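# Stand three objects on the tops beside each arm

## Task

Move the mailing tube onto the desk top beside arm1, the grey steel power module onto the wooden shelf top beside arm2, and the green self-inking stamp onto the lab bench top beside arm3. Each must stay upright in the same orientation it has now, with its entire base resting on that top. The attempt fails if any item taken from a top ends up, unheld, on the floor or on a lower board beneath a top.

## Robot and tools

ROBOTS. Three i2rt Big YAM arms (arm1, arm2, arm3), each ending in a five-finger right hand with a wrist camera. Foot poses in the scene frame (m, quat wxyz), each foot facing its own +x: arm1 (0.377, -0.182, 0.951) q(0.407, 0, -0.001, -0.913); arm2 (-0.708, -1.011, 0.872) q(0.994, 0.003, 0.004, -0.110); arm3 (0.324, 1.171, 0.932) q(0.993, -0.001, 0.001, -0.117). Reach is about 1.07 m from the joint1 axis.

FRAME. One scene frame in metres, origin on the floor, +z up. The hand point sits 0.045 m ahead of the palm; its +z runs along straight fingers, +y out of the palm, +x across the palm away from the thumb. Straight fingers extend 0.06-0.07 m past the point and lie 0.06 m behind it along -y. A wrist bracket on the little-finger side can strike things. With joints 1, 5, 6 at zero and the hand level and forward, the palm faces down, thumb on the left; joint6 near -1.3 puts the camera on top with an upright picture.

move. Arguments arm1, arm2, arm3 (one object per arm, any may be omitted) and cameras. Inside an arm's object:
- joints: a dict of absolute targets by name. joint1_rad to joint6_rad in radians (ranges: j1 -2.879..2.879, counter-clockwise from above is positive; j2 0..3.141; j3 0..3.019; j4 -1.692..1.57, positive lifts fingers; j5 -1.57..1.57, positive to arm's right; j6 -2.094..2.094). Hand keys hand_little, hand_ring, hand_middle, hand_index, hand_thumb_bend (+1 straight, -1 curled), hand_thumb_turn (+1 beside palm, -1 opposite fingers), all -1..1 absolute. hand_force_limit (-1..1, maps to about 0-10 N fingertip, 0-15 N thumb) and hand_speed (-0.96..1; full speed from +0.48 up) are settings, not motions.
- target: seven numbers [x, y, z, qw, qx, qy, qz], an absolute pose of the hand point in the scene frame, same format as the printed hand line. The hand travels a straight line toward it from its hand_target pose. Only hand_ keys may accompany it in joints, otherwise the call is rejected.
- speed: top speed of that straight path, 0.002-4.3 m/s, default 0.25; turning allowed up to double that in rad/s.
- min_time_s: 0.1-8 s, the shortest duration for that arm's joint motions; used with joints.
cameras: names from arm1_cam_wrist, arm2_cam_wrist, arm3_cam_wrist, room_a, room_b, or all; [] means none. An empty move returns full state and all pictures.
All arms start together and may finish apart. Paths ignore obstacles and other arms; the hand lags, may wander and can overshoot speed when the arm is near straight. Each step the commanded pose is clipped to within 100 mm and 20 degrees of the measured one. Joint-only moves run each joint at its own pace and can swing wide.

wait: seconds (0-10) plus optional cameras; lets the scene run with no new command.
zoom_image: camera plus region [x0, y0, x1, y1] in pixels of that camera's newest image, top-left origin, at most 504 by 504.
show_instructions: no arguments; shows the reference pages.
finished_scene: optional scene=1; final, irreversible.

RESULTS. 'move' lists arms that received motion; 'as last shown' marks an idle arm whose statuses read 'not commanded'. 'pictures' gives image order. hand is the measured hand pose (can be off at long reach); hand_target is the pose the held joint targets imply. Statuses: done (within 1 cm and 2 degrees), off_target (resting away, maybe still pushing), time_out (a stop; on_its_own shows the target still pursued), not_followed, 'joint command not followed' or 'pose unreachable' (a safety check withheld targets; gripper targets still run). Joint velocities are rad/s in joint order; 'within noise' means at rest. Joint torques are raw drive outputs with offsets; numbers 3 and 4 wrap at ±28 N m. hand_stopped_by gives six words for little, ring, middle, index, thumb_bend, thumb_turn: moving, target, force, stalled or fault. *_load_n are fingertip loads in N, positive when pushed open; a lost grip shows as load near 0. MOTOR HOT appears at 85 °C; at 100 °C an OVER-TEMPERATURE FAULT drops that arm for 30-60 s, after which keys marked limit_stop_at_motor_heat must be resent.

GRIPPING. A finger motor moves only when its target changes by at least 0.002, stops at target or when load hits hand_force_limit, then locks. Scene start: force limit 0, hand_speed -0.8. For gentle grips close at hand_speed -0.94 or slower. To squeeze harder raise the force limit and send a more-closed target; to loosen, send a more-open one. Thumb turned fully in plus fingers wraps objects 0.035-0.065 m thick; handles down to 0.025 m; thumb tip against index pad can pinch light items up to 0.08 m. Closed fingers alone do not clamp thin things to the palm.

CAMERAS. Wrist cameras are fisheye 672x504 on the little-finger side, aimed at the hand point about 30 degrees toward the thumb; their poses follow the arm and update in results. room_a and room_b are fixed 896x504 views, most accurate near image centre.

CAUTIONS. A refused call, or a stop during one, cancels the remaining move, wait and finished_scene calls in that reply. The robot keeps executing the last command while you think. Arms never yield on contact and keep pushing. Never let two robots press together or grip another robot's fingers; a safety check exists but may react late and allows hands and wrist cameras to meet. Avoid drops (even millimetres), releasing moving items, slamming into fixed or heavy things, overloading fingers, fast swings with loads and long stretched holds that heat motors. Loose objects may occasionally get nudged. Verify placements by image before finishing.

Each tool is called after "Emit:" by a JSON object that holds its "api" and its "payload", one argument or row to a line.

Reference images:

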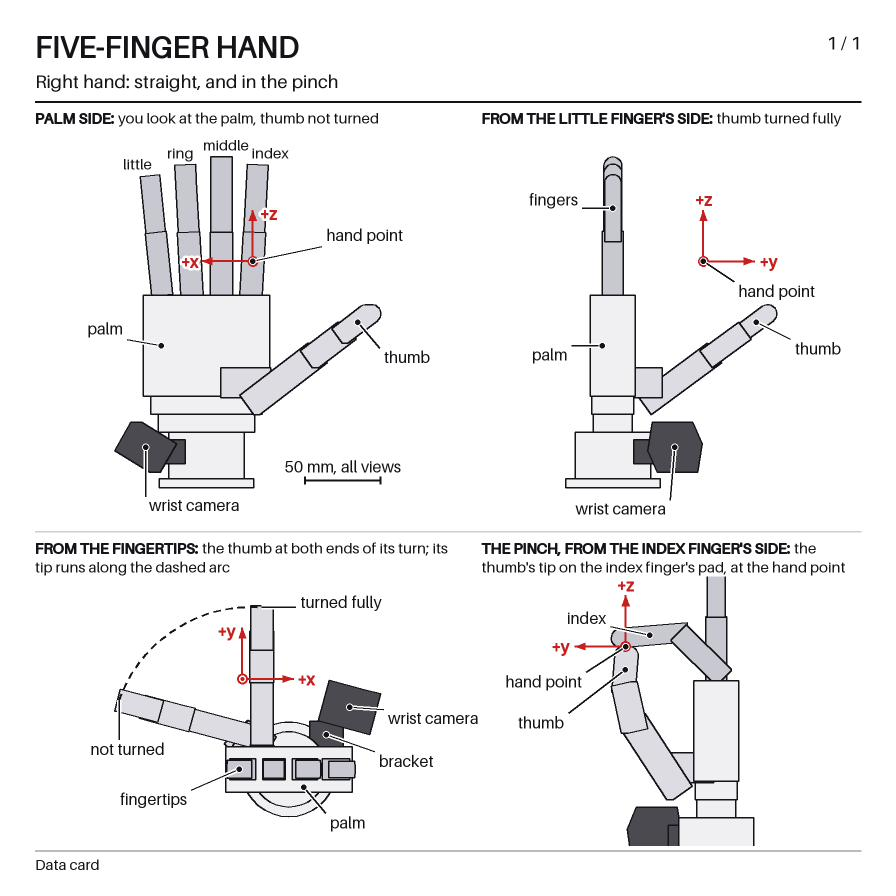

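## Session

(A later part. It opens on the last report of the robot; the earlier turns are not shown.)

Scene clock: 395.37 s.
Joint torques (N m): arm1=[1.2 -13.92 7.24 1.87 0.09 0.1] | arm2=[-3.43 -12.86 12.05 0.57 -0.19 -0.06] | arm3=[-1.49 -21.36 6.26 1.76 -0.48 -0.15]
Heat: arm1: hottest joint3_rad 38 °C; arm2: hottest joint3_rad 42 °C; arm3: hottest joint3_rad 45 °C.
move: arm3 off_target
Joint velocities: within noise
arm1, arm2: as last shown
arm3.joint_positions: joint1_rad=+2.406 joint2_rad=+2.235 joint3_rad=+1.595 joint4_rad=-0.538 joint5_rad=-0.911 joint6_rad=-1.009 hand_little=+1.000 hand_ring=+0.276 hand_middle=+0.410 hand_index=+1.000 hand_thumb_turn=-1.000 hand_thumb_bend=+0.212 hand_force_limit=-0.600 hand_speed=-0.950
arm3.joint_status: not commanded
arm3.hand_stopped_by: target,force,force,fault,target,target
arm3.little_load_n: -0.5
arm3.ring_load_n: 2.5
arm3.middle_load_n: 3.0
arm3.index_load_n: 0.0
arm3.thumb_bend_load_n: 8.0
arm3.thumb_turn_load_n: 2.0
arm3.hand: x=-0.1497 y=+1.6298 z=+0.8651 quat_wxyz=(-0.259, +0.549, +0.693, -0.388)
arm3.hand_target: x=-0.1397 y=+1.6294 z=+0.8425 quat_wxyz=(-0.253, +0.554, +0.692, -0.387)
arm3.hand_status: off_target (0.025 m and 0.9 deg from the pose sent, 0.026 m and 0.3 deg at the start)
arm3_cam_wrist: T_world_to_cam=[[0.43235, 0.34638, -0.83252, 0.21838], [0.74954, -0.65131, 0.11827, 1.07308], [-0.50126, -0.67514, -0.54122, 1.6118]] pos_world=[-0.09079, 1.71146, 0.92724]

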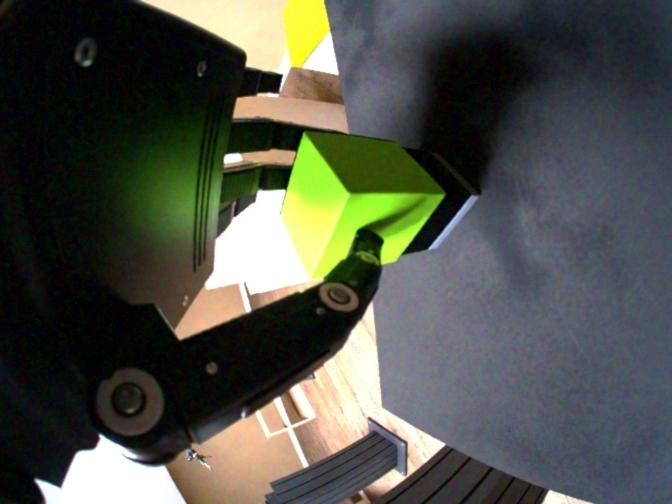

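Emit:
{"api": "move", "payload": {
  "arm3": {"target": [-0.140, 1.629, 0.895, 0.2533, -0.554, -0.6922, 0.3873], "speed": 0.08}
}}

Emit:
{"api": "move", "payload": {
  "arm3": {"target": [-0.140, 1.629, 0.851, 0.2533, -0.554, -0.6922, 0.3873], "speed": 0.06},
  "cameras": ["arm3_cam_wrist"]
}}

Emit:
{"api": "zoom_image", "payload": {
  "camera": "arm3_cam_wrist",
  "region": [380, 100, 580, 300]
}}

Scene clock: 398.73 s.
Joint torques (N m): arm1=[1.2 -13.86 7.2 1.78 0.08 0.1] | arm2=[-3.37 -13.16 12.04 0.5 -0.19 -0.04] | arm3=[-1.2 -25.58 6.97 0.47 -0.55 -0.12]
Heat: arm1: hottest joint3_rad 38 °C; arm2: hottest joint3_rad 42 °C; arm3: hottest joint3_rad 44 °C.
move: arm3 off_target
Joint velocities: within noise
arm1.joint_positions: joint1_rad=-2.269 joint2_rad=+2.125 joint3_rad=+0.935 joint4_rad=+1.271 joint5_rad=+0.600 joint6_rad=+1.468 hand_little=+1.000 hand_ring=+1.000 hand_middle=+0.750 hand_index=+0.750 hand_thumb_turn=-1.000 hand_thumb_bend=+0.650 hand_force_limit=+0.000 hand_speed=-0.800
arm1.joint_status: not commanded
arm1.hand_stopped_by: target,target,target,target,target,target
arm1.little_load_n: 0.0
arm1.ring_load_n: 0.0
arm1.middle_load_n: 0.0
arm1.index_load_n: 0.0
arm1.thumb_bend_load_n: 0.0
arm1.thumb_turn_load_n: 0.0
arm1.hand: x=+0.3376 y=+0.5074 z=+1.0573 quat_wxyz=(+0.631, -0.377, +0.570, +0.366)
arm1.hand_target: x=+0.3377 y=+0.5163 z=+1.0518 quat_wxyz=(+0.630, -0.374, +0.573, +0.369)
arm1.hand_status: not commanded
arm2: as last shown
arm3.joint_positions: joint1_rad=+2.406 joint2_rad=+2.197 joint3_rad=+1.595 joint4_rad=-0.604 joint5_rad=-0.909 joint6_rad=-1.009 hand_little=+1.000 hand_ring=+0.276 hand_middle=+0.410 hand_index=+1.000 hand_thumb_turn=-1.000 hand_thumb_bend=+0.212 hand_force_limit=-0.600 hand_speed=-0.950
arm3.joint_status: not commanded
arm3.hand_stopped_by: target,force,force,fault,target,target
arm3.little_load_n: -0.5
arm3.ring_load_n: 3.0
arm3.middle_load_n: 3.0
arm3.index_load_n: 0.0
arm3.thumb_bend_load_n: 8.5
arm3.thumb_turn_load_n: 2.0
arm3.hand: x=-0.1450 y=+1.6237 z=+0.8864 quat_wxyz=(-0.248, +0.555, +0.691, -0.391)
arm3.hand_target: x=-0.1400 y=+1.6290 z=+0.8948 quat_wxyz=(-0.253, +0.554, +0.692, -0.387)
arm3.hand_status: off_target (0.011 m and 0.8 deg from the pose sent, 0.031 m and 0.9 deg at the start)
pictures: none

Scene clock: 400.03 s.
Joint torques (N m): arm1=[1.08 -13.74 7.23 1.81 0.11 0.08] | arm2=[-3.25 -12.69 11.96 0.53 -0.2 -0.04] | arm3=[-1.14 -23 6.72 1.62 -0.44 -0.14]
Heat: arm1: hottest joint3_rad 38 °C; arm2: hottest joint3_rad 42 °C; arm3: hottest joint3_rad 44 °C.
move: arm3 off_target
Joint velocities: within noise
arm1, arm2: as last shown
arm2.index_load_n: -0.5
arm3.joint_positions: joint1_rad=+2.405 joint2_rad=+2.231 joint3_rad=+1.586 joint4_rad=-0.552 joint5_rad=-0.912 joint6_rad=-1.010 hand_little=+1.000 hand_ring=+0.276 hand_middle=+0.410 hand_index=+1.000 hand_thumb_turn=-1.000 hand_thumb_bend=+0.212 hand_force_limit=-0.600 hand_speed=-0.950
arm3.joint_status: not commanded
arm3.hand_stopped_by: target,force,force,fault,target,target
arm3.little_load_n: 0.0
arm3.ring_load_n: 4.5
arm3.middle_load_n: 1.5
arm3.index_load_n: 0.0
arm3.thumb_bend_load_n: 7.0
arm3.thumb_turn_load_n: 2.5
arm3.hand: x=-0.1461 y=+1.6247 z=+0.8643 quat_wxyz=(-0.252, +0.553, +0.692, -0.391)
arm3.hand_target: x=-0.1398 y=+1.6287 z=+0.8512 quat_wxyz=(-0.253, +0.554, +0.692, -0.387)
arm3.hand_status: off_target (0.015 m and 0.5 deg from the pose sent, 0.036 m and 0.8 deg at the start)
arm3_cam_wrist: T_world_to_cam=[[0.43988, 0.33394, -0.83366, 0.24029], [0.74865, -0.64907, 0.13502, 1.0489], [-0.49602, -0.68351, -0.53552, 1.61925]] pos_world=[-0.08778, 1.70734, 0.92584]

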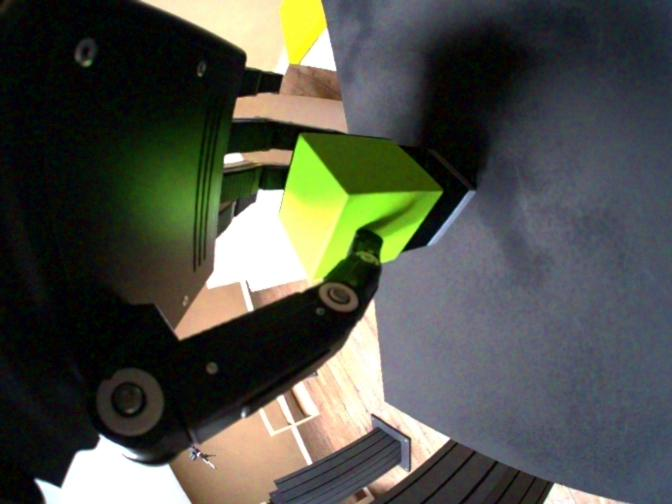

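Scaled by 2.520 from the camera's image (finer frame: 960x720).

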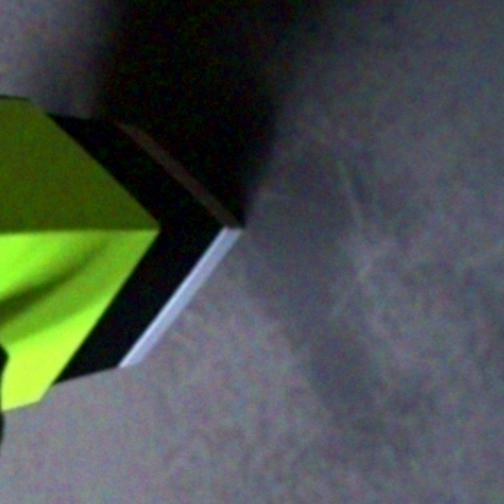

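Emit:
{"api": "zoom_image", "payload": {
  "camera": "arm3_cam_wrist",
  "region": [415, 130, 515, 260]
}}

Emit:
{"api": "move", "payload": {
  "cameras": ["room_a"]
}}

Emit:
{"api": "zoom_image", "payload": {
  "camera": "room_a",
  "region": [0, 360, 240, 504]
}}

Scaled by 3.877 from the camera's image (finer frame: 960x720).

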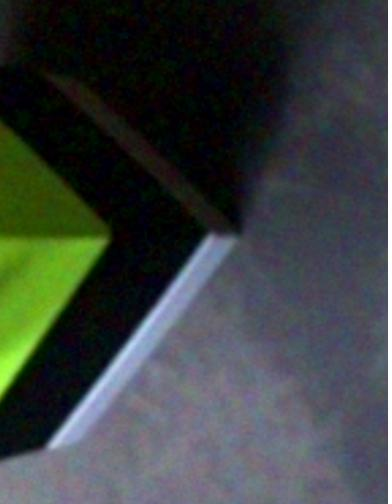

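Scene clock: 400.97 s.
Joint torques (N m): arm1=[1.08 -13.86 7.25 1.89 0.11 0.1] | arm2=[-3.37 -12.81 11.97 0.57 -0.19 -0.05] | arm3=[-0.67 -22.59 6.76 1.74 -0.44 -0.16]
Heat: arm1: hottest joint3_rad 38 °C; arm2: hottest joint3_rad 42 °C; arm3: hottest joint3_rad 44 °C.
Joint velocities: within noise
arm1.joint_positions: joint1_rad=-2.269 joint2_rad=+2.125 joint3_rad=+0.935 joint4_rad=+1.271 joint5_rad=+0.600 joint6_rad=+1.468 hand_little=+1.000 hand_ring=+1.000 hand_middle=+0.750 hand_index=+0.750 hand_thumb_turn=-1.000 hand_thumb_bend=+0.650 hand_force_limit=+0.000 hand_speed=-0.800
arm1.joint_status: not commanded
arm1.hand_stopped_by: target,target,target,target,target,target
arm1.little_load_n: 0.0
arm1.ring_load_n: 0.0
arm1.middle_load_n: 0.0
arm1.index_load_n: 0.0
arm1.thumb_bend_load_n: 0.0
arm1.thumb_turn_load_n: 0.0
arm1.hand: x=+0.3376 y=+0.5074 z=+1.0573 quat_wxyz=(+0.631, -0.377, +0.570, +0.366) (m; scene frame)
arm1.hand_target: x=+0.3377 y=+0.5163 z=+1.0518 quat_wxyz=(+0.630, -0.374, +0.573, +0.369) (m; scene frame)
arm1.hand_status: not commanded
arm2.joint_positions: joint1_rad=+0.010 joint2_rad=+1.621 joint3_rad=+1.900 joint4_rad=-0.884 joint5_rad=-0.595 joint6_rad=-0.356 hand_little=+1.000 hand_ring=+1.000 hand_middle=+1.000 hand_index=+1.000 hand_thumb_turn=-1.000 hand_thumb_bend=+0.850 hand_force_limit=+0.000 hand_speed=-0.800
arm2.joint_status: not commanded
arm2.hand_stopped_by: target,target,target,target,target,target
arm2.little_load_n: 0.0
arm2.ring_load_n: 0.0
arm2.middle_load_n: 0.0
arm2.index_load_n: 0.0
arm2.thumb_bend_load_n: 0.0
arm2.thumb_turn_load_n: 0.0
arm2.hand: x=-0.0672 y=-1.0326 z=+1.2920 quat_wxyz=(-0.442, +0.729, -0.453, +0.261) (m; scene frame)
arm2.hand_target: x=-0.0628 y=-1.0401 z=+1.3061 quat_wxyz=(-0.443, +0.727, -0.448, +0.273) (m; scene frame)
arm2.hand_status: not commanded
arm3.joint_positions: joint1_rad=+2.405 joint2_rad=+2.231 joint3_rad=+1.586 joint4_rad=-0.552 joint5_rad=-0.912 joint6_rad=-1.010 hand_little=+1.000 hand_ring=+0.276 hand_middle=+0.410 hand_index=+1.000 hand_thumb_turn=-1.000 hand_thumb_bend=+0.212 hand_force_limit=-0.600 hand_speed=-0.950
arm3.joint_status: not commanded
arm3.hand_stopped_by: target,force,force,fault,target,target
arm3.little_load_n: 0.0
arm3.ring_load_n: 5.0
arm3.middle_load_n: 1.5
arm3.index_load_n: 0.0
arm3.thumb_bend_load_n: 7.0
arm3.thumb_turn_load_n: 2.5
arm3.hand: x=-0.1461 y=+1.6247 z=+0.8643 quat_wxyz=(-0.252, +0.553, +0.692, -0.391) (m; scene frame)
arm3.hand_target: x=-0.1398 y=+1.6287 z=+0.8512 quat_wxyz=(-0.253, +0.554, +0.692, -0.387) (m; scene frame)
arm3.hand_status: off_target (0.015 m and 0.5 deg from the pose sent, 0.036 m and 0.8 deg at the start)
pictures: room_a

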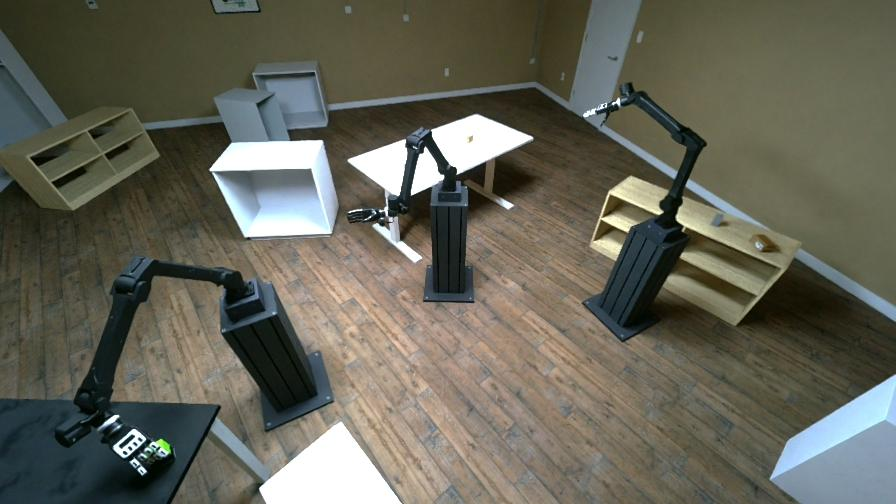

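Scaled by 2.100.

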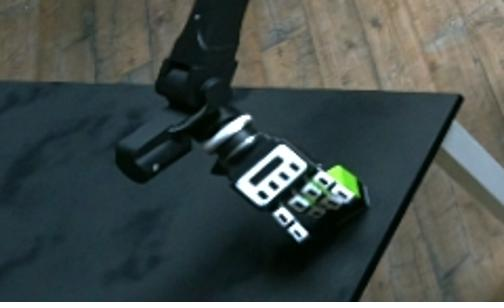

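Emit:
{"api": "wait", "payload": {
  "seconds": 0.2,
  "cameras": ["arm3_cam_wrist"]
}}

Emit:
{"api": "zoom_image", "payload": {
  "camera": "arm3_cam_wrist",
  "region": [260, 100, 490, 300]
}}

Scene clock: 402.03 s.
Joint torques (N m): arm1=[0.97 -13.86 7.23 1.89 0.11 0.1] | arm2=[-3.31 -12.92 12.01 0.51 -0.19 -0.05] | arm3=[-0.91 -23.06 6.74 1.62 -0.44 -0.12]
Heat: arm1: hottest joint3_rad 38 °C; arm2: hottest joint3_rad 42 °C; arm3: hottest joint3_rad 44 °C.
Joint velocities: within noise
arm1.joint_positions: joint1_rad=-2.269 joint2_rad=+2.125 joint3_rad=+0.935 joint4_rad=+1.271 joint5_rad=+0.600 joint6_rad=+1.468 hand_little=+1.000 hand_ring=+1.000 hand_middle=+0.750 hand_index=+0.750 hand_thumb_turn=-1.000 hand_thumb_bend=+0.650 hand_force_limit=+0.000 hand_speed=-0.800
arm1.joint_status: not commanded
arm1.hand_stopped_by: target,target,target,target,target,target
arm1.little_load_n: 0.0
arm1.ring_load_n: 0.0
arm1.middle_load_n: 0.5
arm1.index_load_n: 0.0
arm1.thumb_bend_load_n: 0.0
arm1.thumb_turn_load_n: -0.5
arm1.hand: x=+0.3376 y=+0.5074 z=+1.0573 quat_wxyz=(+0.631, -0.377, +0.570, +0.366)
arm1.hand_target: x=+0.3377 y=+0.5163 z=+1.0518 quat_wxyz=(+0.630, -0.374, +0.573, +0.369)
arm1.hand_status: not commanded
arm2.joint_positions: joint1_rad=+0.010 joint2_rad=+1.621 joint3_rad=+1.900 joint4_rad=-0.884 joint5_rad=-0.595 joint6_rad=-0.356 hand_little=+1.000 hand_ring=+1.000 hand_middle=+1.000 hand_index=+1.000 hand_thumb_turn=-1.000 hand_thumb_bend=+0.850 hand_force_limit=+0.000 hand_speed=-0.800
arm2.joint_status: not commanded
arm2.hand_stopped_by: target,target,target,target,target,target
arm2.little_load_n: 0.0
arm2.ring_load_n: 0.0
arm2.middle_load_n: 0.0
arm2.index_load_n: 0.0
arm2.thumb_bend_load_n: 0.0
arm2.thumb_turn_load_n: 0.0
arm2.hand: x=-0.0672 y=-1.0326 z=+1.2920 quat_wxyz=(-0.442, +0.729, -0.453, +0.261)
arm2.hand_target: x=-0.0628 y=-1.0401 z=+1.3061 quat_wxyz=(-0.443, +0.727, -0.448, +0.273)
arm2.hand_status: not commanded
arm3.joint_positions: joint1_rad=+2.405 joint2_rad=+2.231 joint3_rad=+1.586 joint4_rad=-0.552 joint5_rad=-0.912 joint6_rad=-1.010 hand_little=+1.000 hand_ring=+0.276 hand_middle=+0.410 hand_index=+1.000 hand_thumb_turn=-1.000 hand_thumb_bend=+0.212 hand_force_limit=-0.600 hand_speed=-0.950
arm3.joint_status: not commanded
arm3.hand_stopped_by: target,force,force,fault,target,target
arm3.little_load_n: 0.0
arm3.ring_load_n: 4.5
arm3.middle_load_n: 2.0
arm3.index_load_n: 0.0
arm3.thumb_bend_load_n: 7.0
arm3.thumb_turn_load_n: 3.0
arm3.hand: x=-0.1461 y=+1.6247 z=+0.8643 quat_wxyz=(-0.252, +0.553, +0.692, -0.391)
arm3.hand_target: x=-0.1398 y=+1.6287 z=+0.8512 quat_wxyz=(-0.253, +0.554, +0.692, -0.387)
arm3.hand_status: off_target (0.015 m and 0.5 deg from the pose sent, 0.036 m and 0.8 deg at the start)
wait: 0.20 s; at rest from the start
arm3_cam_wrist: T_world_to_cam=[[0.43988, 0.33394, -0.83366, 0.24029], [0.74865, -0.64907, 0.13502, 1.0489], [-0.49602, -0.68351, -0.53552, 1.61925]] pos_world=[-0.08778, 1.70734, 0.92584]

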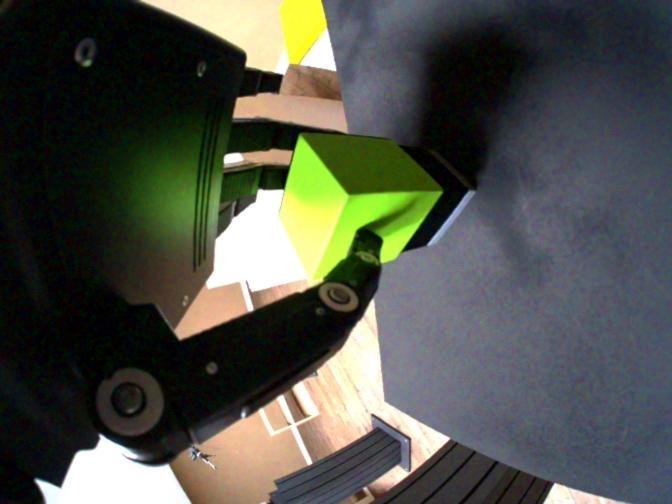

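Scaled by 2.191 from the camera's image (finer frame: 960x720).

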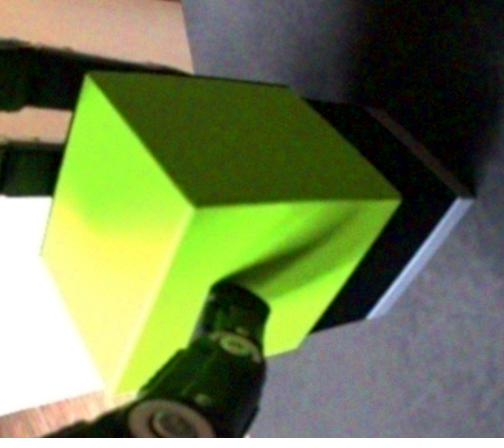

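Emit:
{"api": "move", "payload": {
  "arm3": {"target": [-0.141, 1.630, 0.863, 0.2533, -0.554, -0.6922, 0.3873], "speed": 0.05},
  "cameras": ["arm3_cam_wrist"]
}}

Emit:
{"api": "zoom_image", "payload": {
  "camera": "arm3_cam_wrist",
  "region": [260, 100, 490, 300]
}}

Scene clock: 407.43 s.
Joint torques (N m): arm1=[1.32 -13.74 7.19 1.85 0.09 0.1] | arm2=[-3.31 -13.1 11.9 0.51 -0.18 -0.05] | arm3=[-1.03 -23.94 7.34 0.57 -0.44 -0.14]
Heat: arm1: hottest joint3_rad 38 °C; arm2: hottest joint3_rad 42 °C; arm3: hottest joint3_rad 43 °C.
move: arm3 done
Joint velocities: within noise
arm1, arm2: as last shown
arm1.middle_load_n: 0.0
arm1.thumb_turn_load_n: 0.0
arm3.joint_positions: joint1_rad=+2.405 joint2_rad=+2.231 joint3_rad=+1.586 joint4_rad=-0.552 joint5_rad=-0.912 joint6_rad=-1.010 hand_little=+1.000 hand_ring=+0.276 hand_middle=+0.410 hand_index=+1.000 hand_thumb_turn=-1.000 hand_thumb_bend=+0.212 hand_force_limit=-0.600 hand_speed=-0.950
arm3.joint_status: not commanded
arm3.hand_stopped_by: target,force,force,fault,target,target
arm3.little_load_n: 0.0
arm3.ring_load_n: 4.5
arm3.middle_load_n: 2.0
arm3.index_load_n: -0.5
arm3.thumb_bend_load_n: 7.5
arm3.thumb_turn_load_n: 2.5
arm3.hand: x=-0.1461 y=+1.6247 z=+0.8643 quat_wxyz=(-0.252, +0.553, +0.692, -0.391)
arm3.hand_target: x=-0.1410 y=+1.6299 z=+0.8630 quat_wxyz=(-0.253, +0.554, +0.692, -0.387)
arm3.hand_status: done (0.007 m and 0.5 deg from the pose sent, 0.007 m and 0.5 deg at the start)
arm3_cam_wrist: T_world_to_cam=[[0.43988, 0.33394, -0.83366, 0.24029], [0.74865, -0.64907, 0.13502, 1.0489], [-0.49602, -0.68351, -0.53552, 1.61925]] pos_world=[-0.08778, 1.70734, 0.92584]

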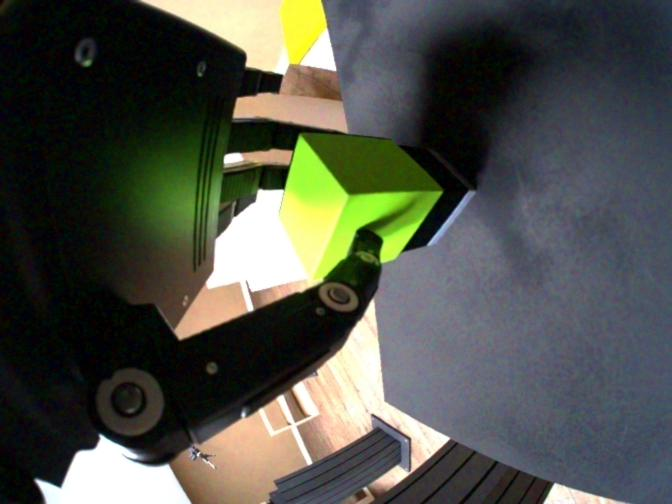

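Scaled by 2.191 from the camera's image (finer frame: 960x720).

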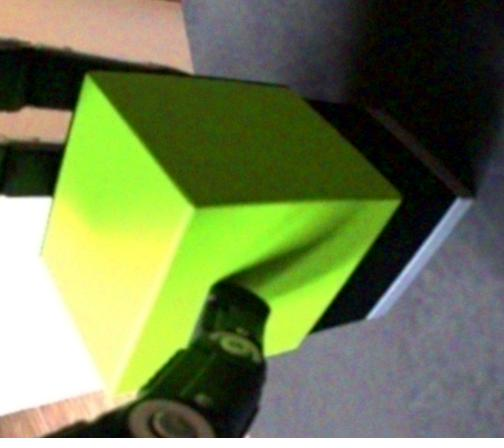

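Emit:
{"api": "move", "payload": {
  "arm3": {"joints": {"hand_middle": 0.42, "hand_ring": 0.29, "hand_thumb_bend": 0.225, "hand_speed": -0.96}},
  "cameras": ["arm3_cam_wrist"]
}}

Emit:
{"api": "zoom_image", "payload": {
  "camera": "arm3_cam_wrist",
  "region": [260, 100, 490, 300]
}}

Scene clock: 408.63 s.
Joint torques (N m): arm1=[1.49 -13.68 7.2 1.85 0.12 0.1] | arm2=[-3.49 -12.75 11.96 0.47 -0.2 -0.06] | arm3=[-1.32 -24.06 7.41 0.73 -0.44 -0.14]
Heat: arm1: hottest joint3_rad 38 °C; arm2: hottest joint3_rad 42 °C; arm3: hottest joint3_rad 43 °C.
move: arm3 done
Joint velocities: within noise
arm1, arm2: as last shown
arm2.ring_load_n: -0.5
arm2.middle_load_n: -0.5
arm3.joint_positions: joint1_rad=+2.405 joint2_rad=+2.231 joint3_rad=+1.586 joint4_rad=-0.552 joint5_rad=-0.912 joint6_rad=-1.010 hand_little=+1.000 hand_ring=+0.290 hand_middle=+0.420 hand_index=+1.000 hand_thumb_turn=-1.000 hand_thumb_bend=+0.227 hand_force_limit=-0.600 hand_speed=-0.960
arm3.joint_status: all done
arm3.hand_stopped_by: target,force,target,fault,force,target
arm3.little_load_n: -0.5
arm3.ring_load_n: 2.0
arm3.middle_load_n: 1.0
arm3.index_load_n: 0.0
arm3.thumb_bend_load_n: 3.5
arm3.thumb_turn_load_n: 1.5
arm3.hand: x=-0.1461 y=+1.6247 z=+0.8643 quat_wxyz=(-0.252, +0.553, +0.692, -0.391)
arm3.hand_target: x=-0.1410 y=+1.6299 z=+0.8630 quat_wxyz=(-0.253, +0.554, +0.692, -0.387)
arm3.hand_status: not commanded
arm3_cam_wrist: T_world_to_cam=[[0.43988, 0.33394, -0.83366, 0.24029], [0.74865, -0.64907, 0.13502, 1.0489], [-0.49602, -0.68351, -0.53552, 1.61925]] pos_world=[-0.08778, 1.70734, 0.92584]

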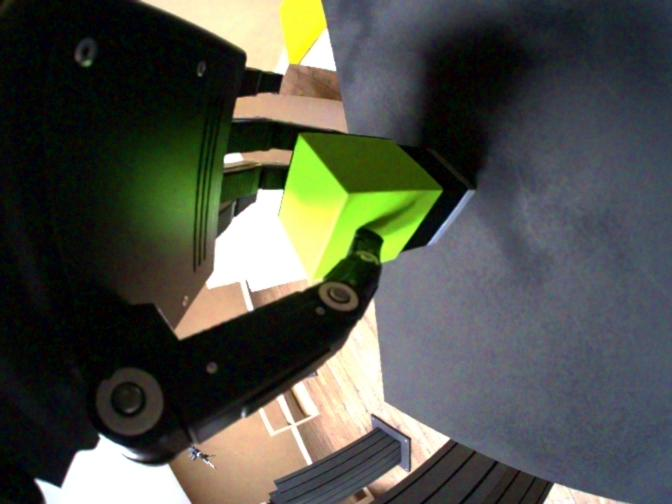

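Scaled by 2.191 from the camera's image (finer frame: 960x720).

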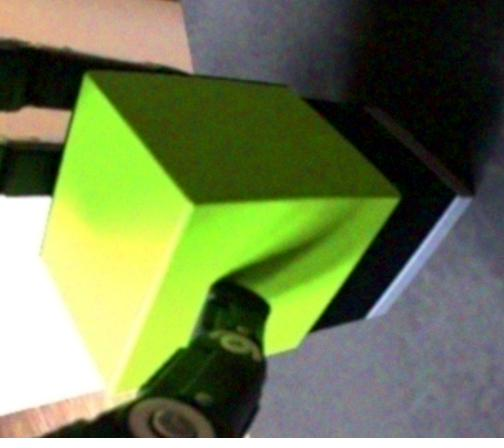

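Emit:
{"api": "move", "payload": {
  "arm3": {"joints": {"hand_middle": 0.43, "hand_ring": 0.30, "hand_thumb_bend": 0.24, "hand_speed": -0.96}},
  "cameras": ["arm3_cam_wrist"]
}}

Emit:
{"api": "zoom_image", "payload": {
  "camera": "arm3_cam_wrist",
  "region": [260, 100, 490, 300]
}}

Scene clock: 409.63 s.
Joint torques (N m): arm1=[1.26 -13.57 7.17 1.81 0.09 0.1] | arm2=[-3.31 -12.92 12.05 0.53 -0.19 -0.06] | arm3=[-1.26 -24.29 7.34 0.57 -0.44 -0.11]
Heat: arm1: hottest joint3_rad 38 °C; arm2: hottest joint3_rad 42 °C; arm3: hottest joint3_rad 43 °C.
move: arm3 done
Joint velocities: within noise
arm1, arm2: as last shown
arm2.ring_load_n: 0.0
arm2.middle_load_n: 0.0
arm3.joint_positions: joint1_rad=+2.405 joint2_rad=+2.231 joint3_rad=+1.586 joint4_rad=-0.552 joint5_rad=-0.911 joint6_rad=-1.010 hand_little=+1.000 hand_ring=+0.300 hand_middle=+0.430 hand_index=+1.000 hand_thumb_turn=-1.000 hand_thumb_bend=+0.240 hand_force_limit=-0.600 hand_speed=-0.960
arm3.joint_status: all done
arm3.hand_stopped_by: target,target,target,fault,target,target
arm3.little_load_n: 0.0
arm3.ring_load_n: 0.0
arm3.middle_load_n: 0.0
arm3.index_load_n: 0.0
arm3.thumb_bend_load_n: 1.0
arm3.thumb_turn_load_n: 0.0
arm3.hand: x=-0.1460 y=+1.6248 z=+0.8642 quat_wxyz=(-0.252, +0.553, +0.692, -0.391)
arm3.hand_target: x=-0.1409 y=+1.6299 z=+0.8629 quat_wxyz=(-0.253, +0.554, +0.692, -0.387)
arm3.hand_status: not commanded
arm3_cam_wrist: T_world_to_cam=[[0.44043, 0.33424, -0.83325, 0.23947], [0.74846, -0.64925, 0.13518, 1.04904], [-0.49581, -0.6832, -0.53611, 1.61928]] pos_world=[-0.08778, 1.70734, 0.92584]

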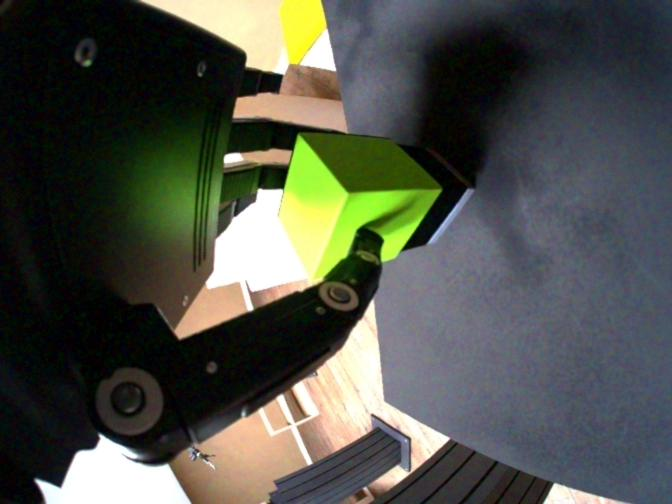

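Scaled by 2.191 from the camera's image (finer frame: 960x720).

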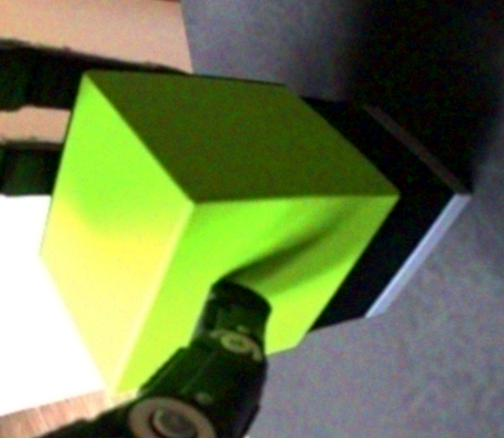

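Emit:
{"api": "move", "payload": {
  "arm3": {"joints": {"hand_middle": 0.55, "hand_ring": 0.45, "hand_thumb_bend": 0.36, "hand_speed": -0.9}},
  "cameras": ["arm3_cam_wrist"]
}}

Emit:
{"api": "zoom_image", "payload": {
  "camera": "arm3_cam_wrist",
  "region": [260, 100, 490, 300]
}}

Scene clock: 411.23 s.
Joint torques (N m): arm1=[1.14 -13.68 7.21 1.84 0.09 0.08] | arm2=[-3.37 -12.98 12.03 0.54 -0.19 -0.05] | arm3=[-0.97 -24.23 7.21 0.7 -0.48 -0.13]
Heat: arm1: hottest joint3_rad 38 °C; arm2: hottest joint3_rad 42 °C; arm3: hottest joint3_rad 43 °C.
move: arm3 done
Joint velocities: within noise
arm1, arm2: as last shown
arm3.joint_positions: joint1_rad=+2.405 joint2_rad=+2.231 joint3_rad=+1.586 joint4_rad=-0.552 joint5_rad=-0.911 joint6_rad=-1.010 hand_little=+1.000 hand_ring=+0.450 hand_middle=+0.550 hand_index=+1.000 hand_thumb_turn=-1.000 hand_thumb_bend=+0.360 hand_force_limit=-0.600 hand_speed=-0.900
arm3.joint_status: all done
arm3.hand_stopped_by: target,target,target,fault,target,target
arm3.little_load_n: 0.0
arm3.ring_load_n: 0.0
arm3.middle_load_n: 0.0
arm3.index_load_n: 0.0
arm3.thumb_bend_load_n: 0.0
arm3.thumb_turn_load_n: 0.0
arm3.hand: x=-0.1459 y=+1.6248 z=+0.8642 quat_wxyz=(-0.252, +0.553, +0.692, -0.391)
arm3.hand_target: x=-0.1410 y=+1.6299 z=+0.8630 quat_wxyz=(-0.253, +0.554, +0.692, -0.387)
arm3.hand_status: not commanded
arm3_cam_wrist: T_world_to_cam=[[0.44073, 0.33433, -0.83306, 0.23908], [0.74829, -0.64943, 0.13525, 1.04926], [-0.4958, -0.68298, -0.5364, 1.61929]] pos_world=[-0.08768, 1.70744, 0.92584]

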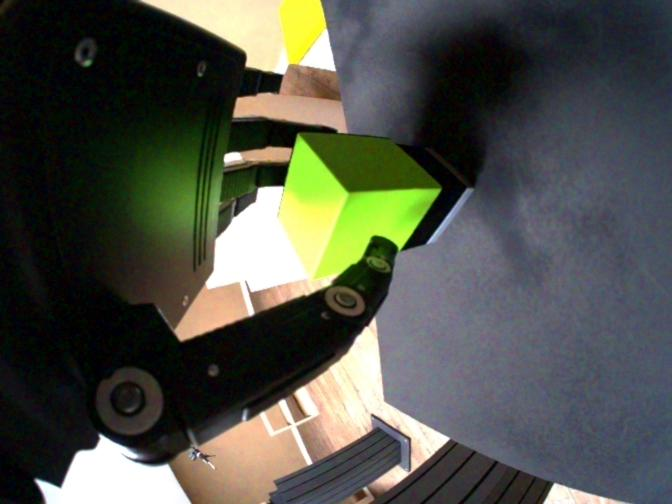

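Scaled by 2.191 from the camera's image (finer frame: 960x720).

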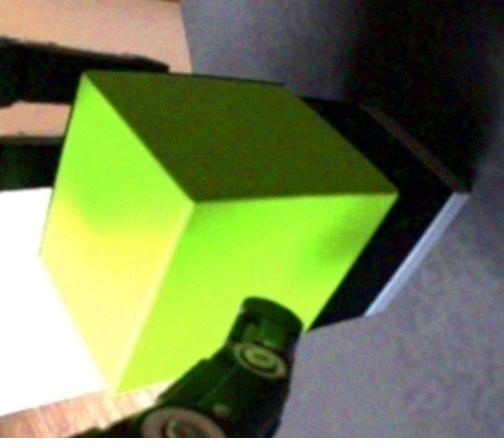

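Emit:
{"api": "move", "payload": {
  "arm3": {"joints": {"hand_middle": 1.0, "hand_ring": 1.0, "hand_thumb_bend": 0.8, "hand_speed": -0.7}}
}}

Emit:
{"api": "move", "payload": {
  "arm3": {"target": [-0.139, 1.627, 1.03, 0.2533, -0.554, -0.6922, 0.3873], "speed": 0.12},
  "arm1": {"joints": {"joint1_rad": -1.5}, "min_time_s": 3},
  "cameras": ["arm3_cam_wrist", "room_a", "room_b"]
}}

Emit:
{"api": "zoom_image", "payload": {
  "camera": "arm3_cam_wrist",
  "region": [340, 100, 570, 300]
}}

Scene clock: 413.30 s.
Joint torques (N m): arm1=[1.49 -13.68 7.12 1.94 0.1 0.09] | arm2=[-3.25 -13.04 12.01 0.58 -0.19 -0.04] | arm3=[-1.08 -24 7.36 0.59 -0.48 -0.1]
Heat: arm1: hottest joint3_rad 38 °C; arm2: hottest joint3_rad 42 °C; arm3: hottest joint3_rad 43 °C.
move: arm3 done
Joint velocities: within noise
arm1, arm2: as last shown
arm3.joint_positions: joint1_rad=+2.405 joint2_rad=+2.231 joint3_rad=+1.586 joint4_rad=-0.552 joint5_rad=-0.911 joint6_rad=-1.010 hand_little=+1.000 hand_ring=+1.000 hand_middle=+1.000 hand_index=+1.000 hand_thumb_turn=-1.000 hand_thumb_bend=+0.800 hand_force_limit=-0.600 hand_speed=-0.700
arm3.joint_status: all done
arm3.hand_stopped_by: target,target,target,fault,target,target
arm3.little_load_n: 0.0
arm3.ring_load_n: 0.0
arm3.middle_load_n: 0.0
arm3.index_load_n: 0.0
arm3.thumb_bend_load_n: 0.0
arm3.thumb_turn_load_n: 0.0
arm3.hand: x=-0.1459 y=+1.6248 z=+0.8642 quat_wxyz=(-0.252, +0.553, +0.692, -0.391)
arm3.hand_target: x=-0.1410 y=+1.6299 z=+0.8630 quat_wxyz=(-0.253, +0.554, +0.692, -0.387)
arm3.hand_status: not commanded
pictures: none

Scene clock: 416.77 s.
Joint torques (N m): arm1=[1.67 -13.57 7.23 1.85 0.08 0.09] | arm2=[-3.43 -12.75 11.96 0.54 -0.2 -0.05] | arm3=[-1.44 -23.12 11.12 0.58 -0.51 -0.1]
Heat: arm1: hottest joint3_rad 38 °C; arm2: hottest joint3_rad 42 °C; arm3: hottest joint3_rad 43 °C.
move: arm1 done; arm3 off_target
Joint velocities: within noise
arm1.joint_positions: joint1_rad=-1.504 joint2_rad=+2.125 joint3_rad=+0.935 joint4_rad=+1.271 joint5_rad=+0.600 joint6_rad=+1.468 hand_little=+1.000 hand_ring=+1.000 hand_middle=+0.750 hand_index=+0.750 hand_thumb_turn=-1.000 hand_thumb_bend=+0.650 hand_force_limit=+0.000 hand_speed=-0.800
arm1.joint_status: all done
arm1.hand_stopped_by: target,target,target,target,target,target
arm1.little_load_n: 0.0
arm1.ring_load_n: 0.0
arm1.middle_load_n: 0.0
arm1.index_load_n: 0.0
arm1.thumb_bend_load_n: 0.0
arm1.thumb_turn_load_n: 0.0
arm1.hand: x=-0.1286 y=+0.2887 z=+1.0572 quat_wxyz=(+0.449, -0.563, +0.389, +0.575)
arm1.hand_target: x=-0.1373 y=+0.2925 z=+1.0517 quat_wxyz=(+0.445, -0.561, +0.391, +0.578)
arm1.hand_status: not commanded
arm2: as last shown
arm2.index_load_n: -0.5
arm3.joint_positions: joint1_rad=+2.405 joint2_rad=+2.019 joint3_rad=+1.659 joint4_rad=-0.876 joint5_rad=-0.910 joint6_rad=-1.010 hand_little=+1.000 hand_ring=+1.000 hand_middle=+1.000 hand_index=+1.000 hand_thumb_turn=-1.000 hand_thumb_bend=+0.800 hand_force_limit=-0.600 hand_speed=-0.700
arm3.joint_status: not commanded
arm3.hand_stopped_by: target,target,target,fault,target,target
arm3.little_load_n: 0.0
arm3.ring_load_n: 0.0
arm3.middle_load_n: 0.0
arm3.index_load_n: 0.0
arm3.thumb_bend_load_n: 0.0
arm3.thumb_turn_load_n: 0.0
arm3.hand: x=-0.1358 y=+1.6111 z=+1.0128 quat_wxyz=(-0.235, +0.561, +0.688, -0.395)
arm3.hand_target: x=-0.1385 y=+1.6264 z=+1.0301 quat_wxyz=(-0.253, +0.554, +0.692, -0.387)
arm3.hand_status: off_target (0.024 m and 2.4 deg from the pose sent, 0.166 m and 0.4 deg at the start)
arm3_cam_wrist: T_world_to_cam=[[0.45985, 0.30793, -0.8329, 0.40801], [0.74458, -0.64481, 0.17269, 0.9668], [-0.48389, -0.69957, -0.52579, 1.71224]] pos_world=[-0.07894, 1.69559, 1.07315]

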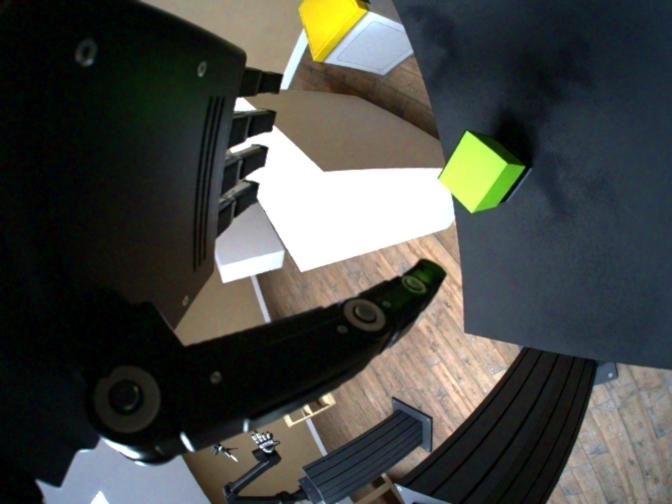

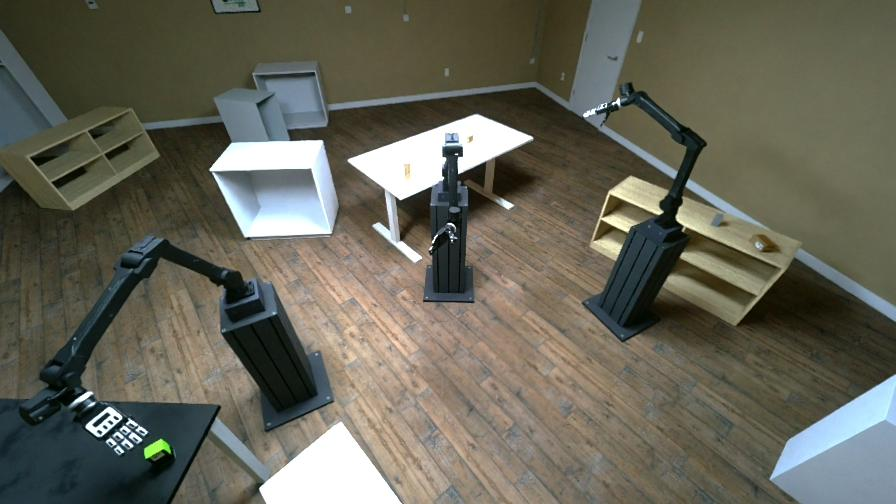

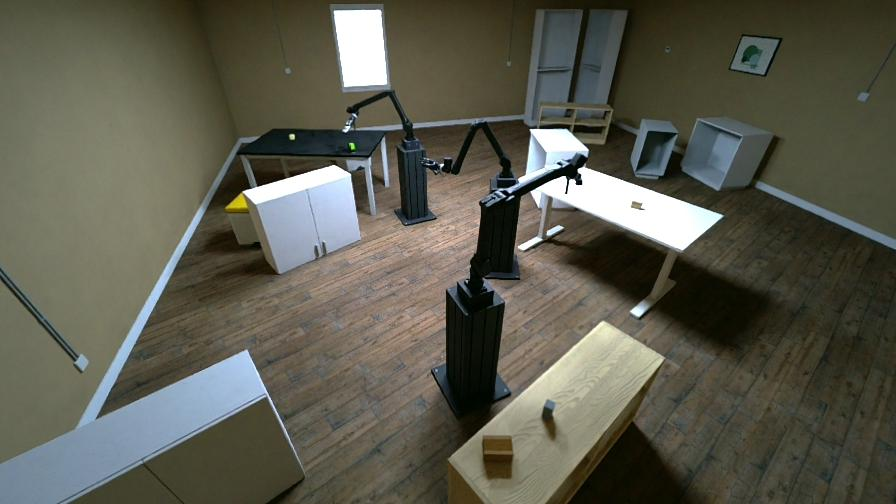

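Scaled by 2.191 from the camera's image (finer frame: 960x720).

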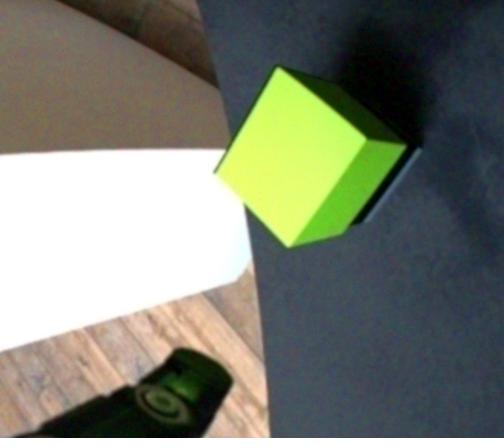

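Emit:
{"api": "zoom_image", "payload": {
  "camera": "room_a",
  "region": [340, 100, 540, 220]
}}

Emit:
{"api": "zoom_image", "payload": {
  "camera": "room_a",
  "region": [120, 390, 240, 500]
}}

Emit:
{"api": "zoom_image", "payload": {
  "camera": "room_b",
  "region": [470, 340, 670, 480]
}}

Emit:
{"api": "zoom_image", "payload": {
  "camera": "room_b",
  "region": [240, 110, 400, 200]
}}

Scaled by 2.520.

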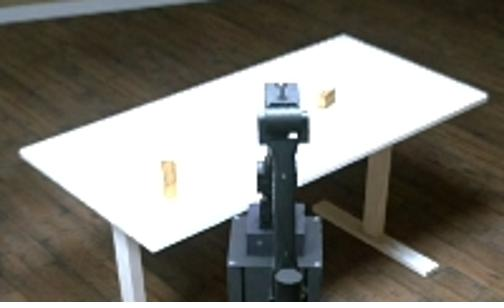

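Scaled by 4.200.

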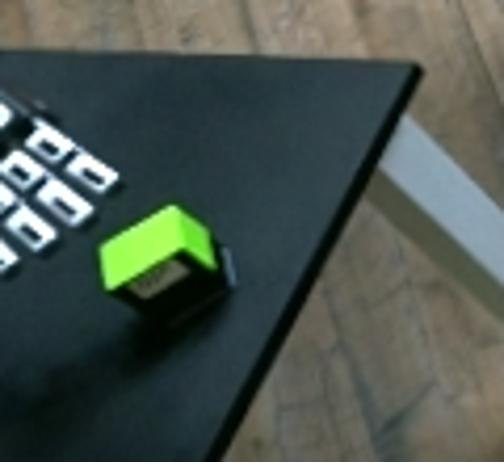

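Scaled by 2.520.

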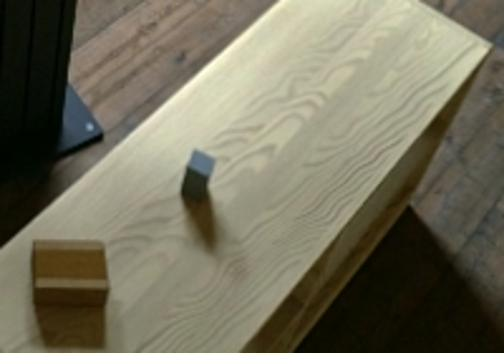

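Scaled by 3.150.

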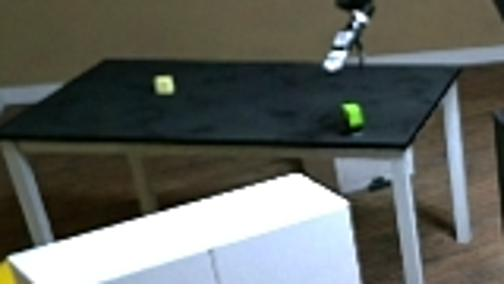

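Emit:
{"api": "finished_scene", "payload": {

}}

The scene is finished: the task was done.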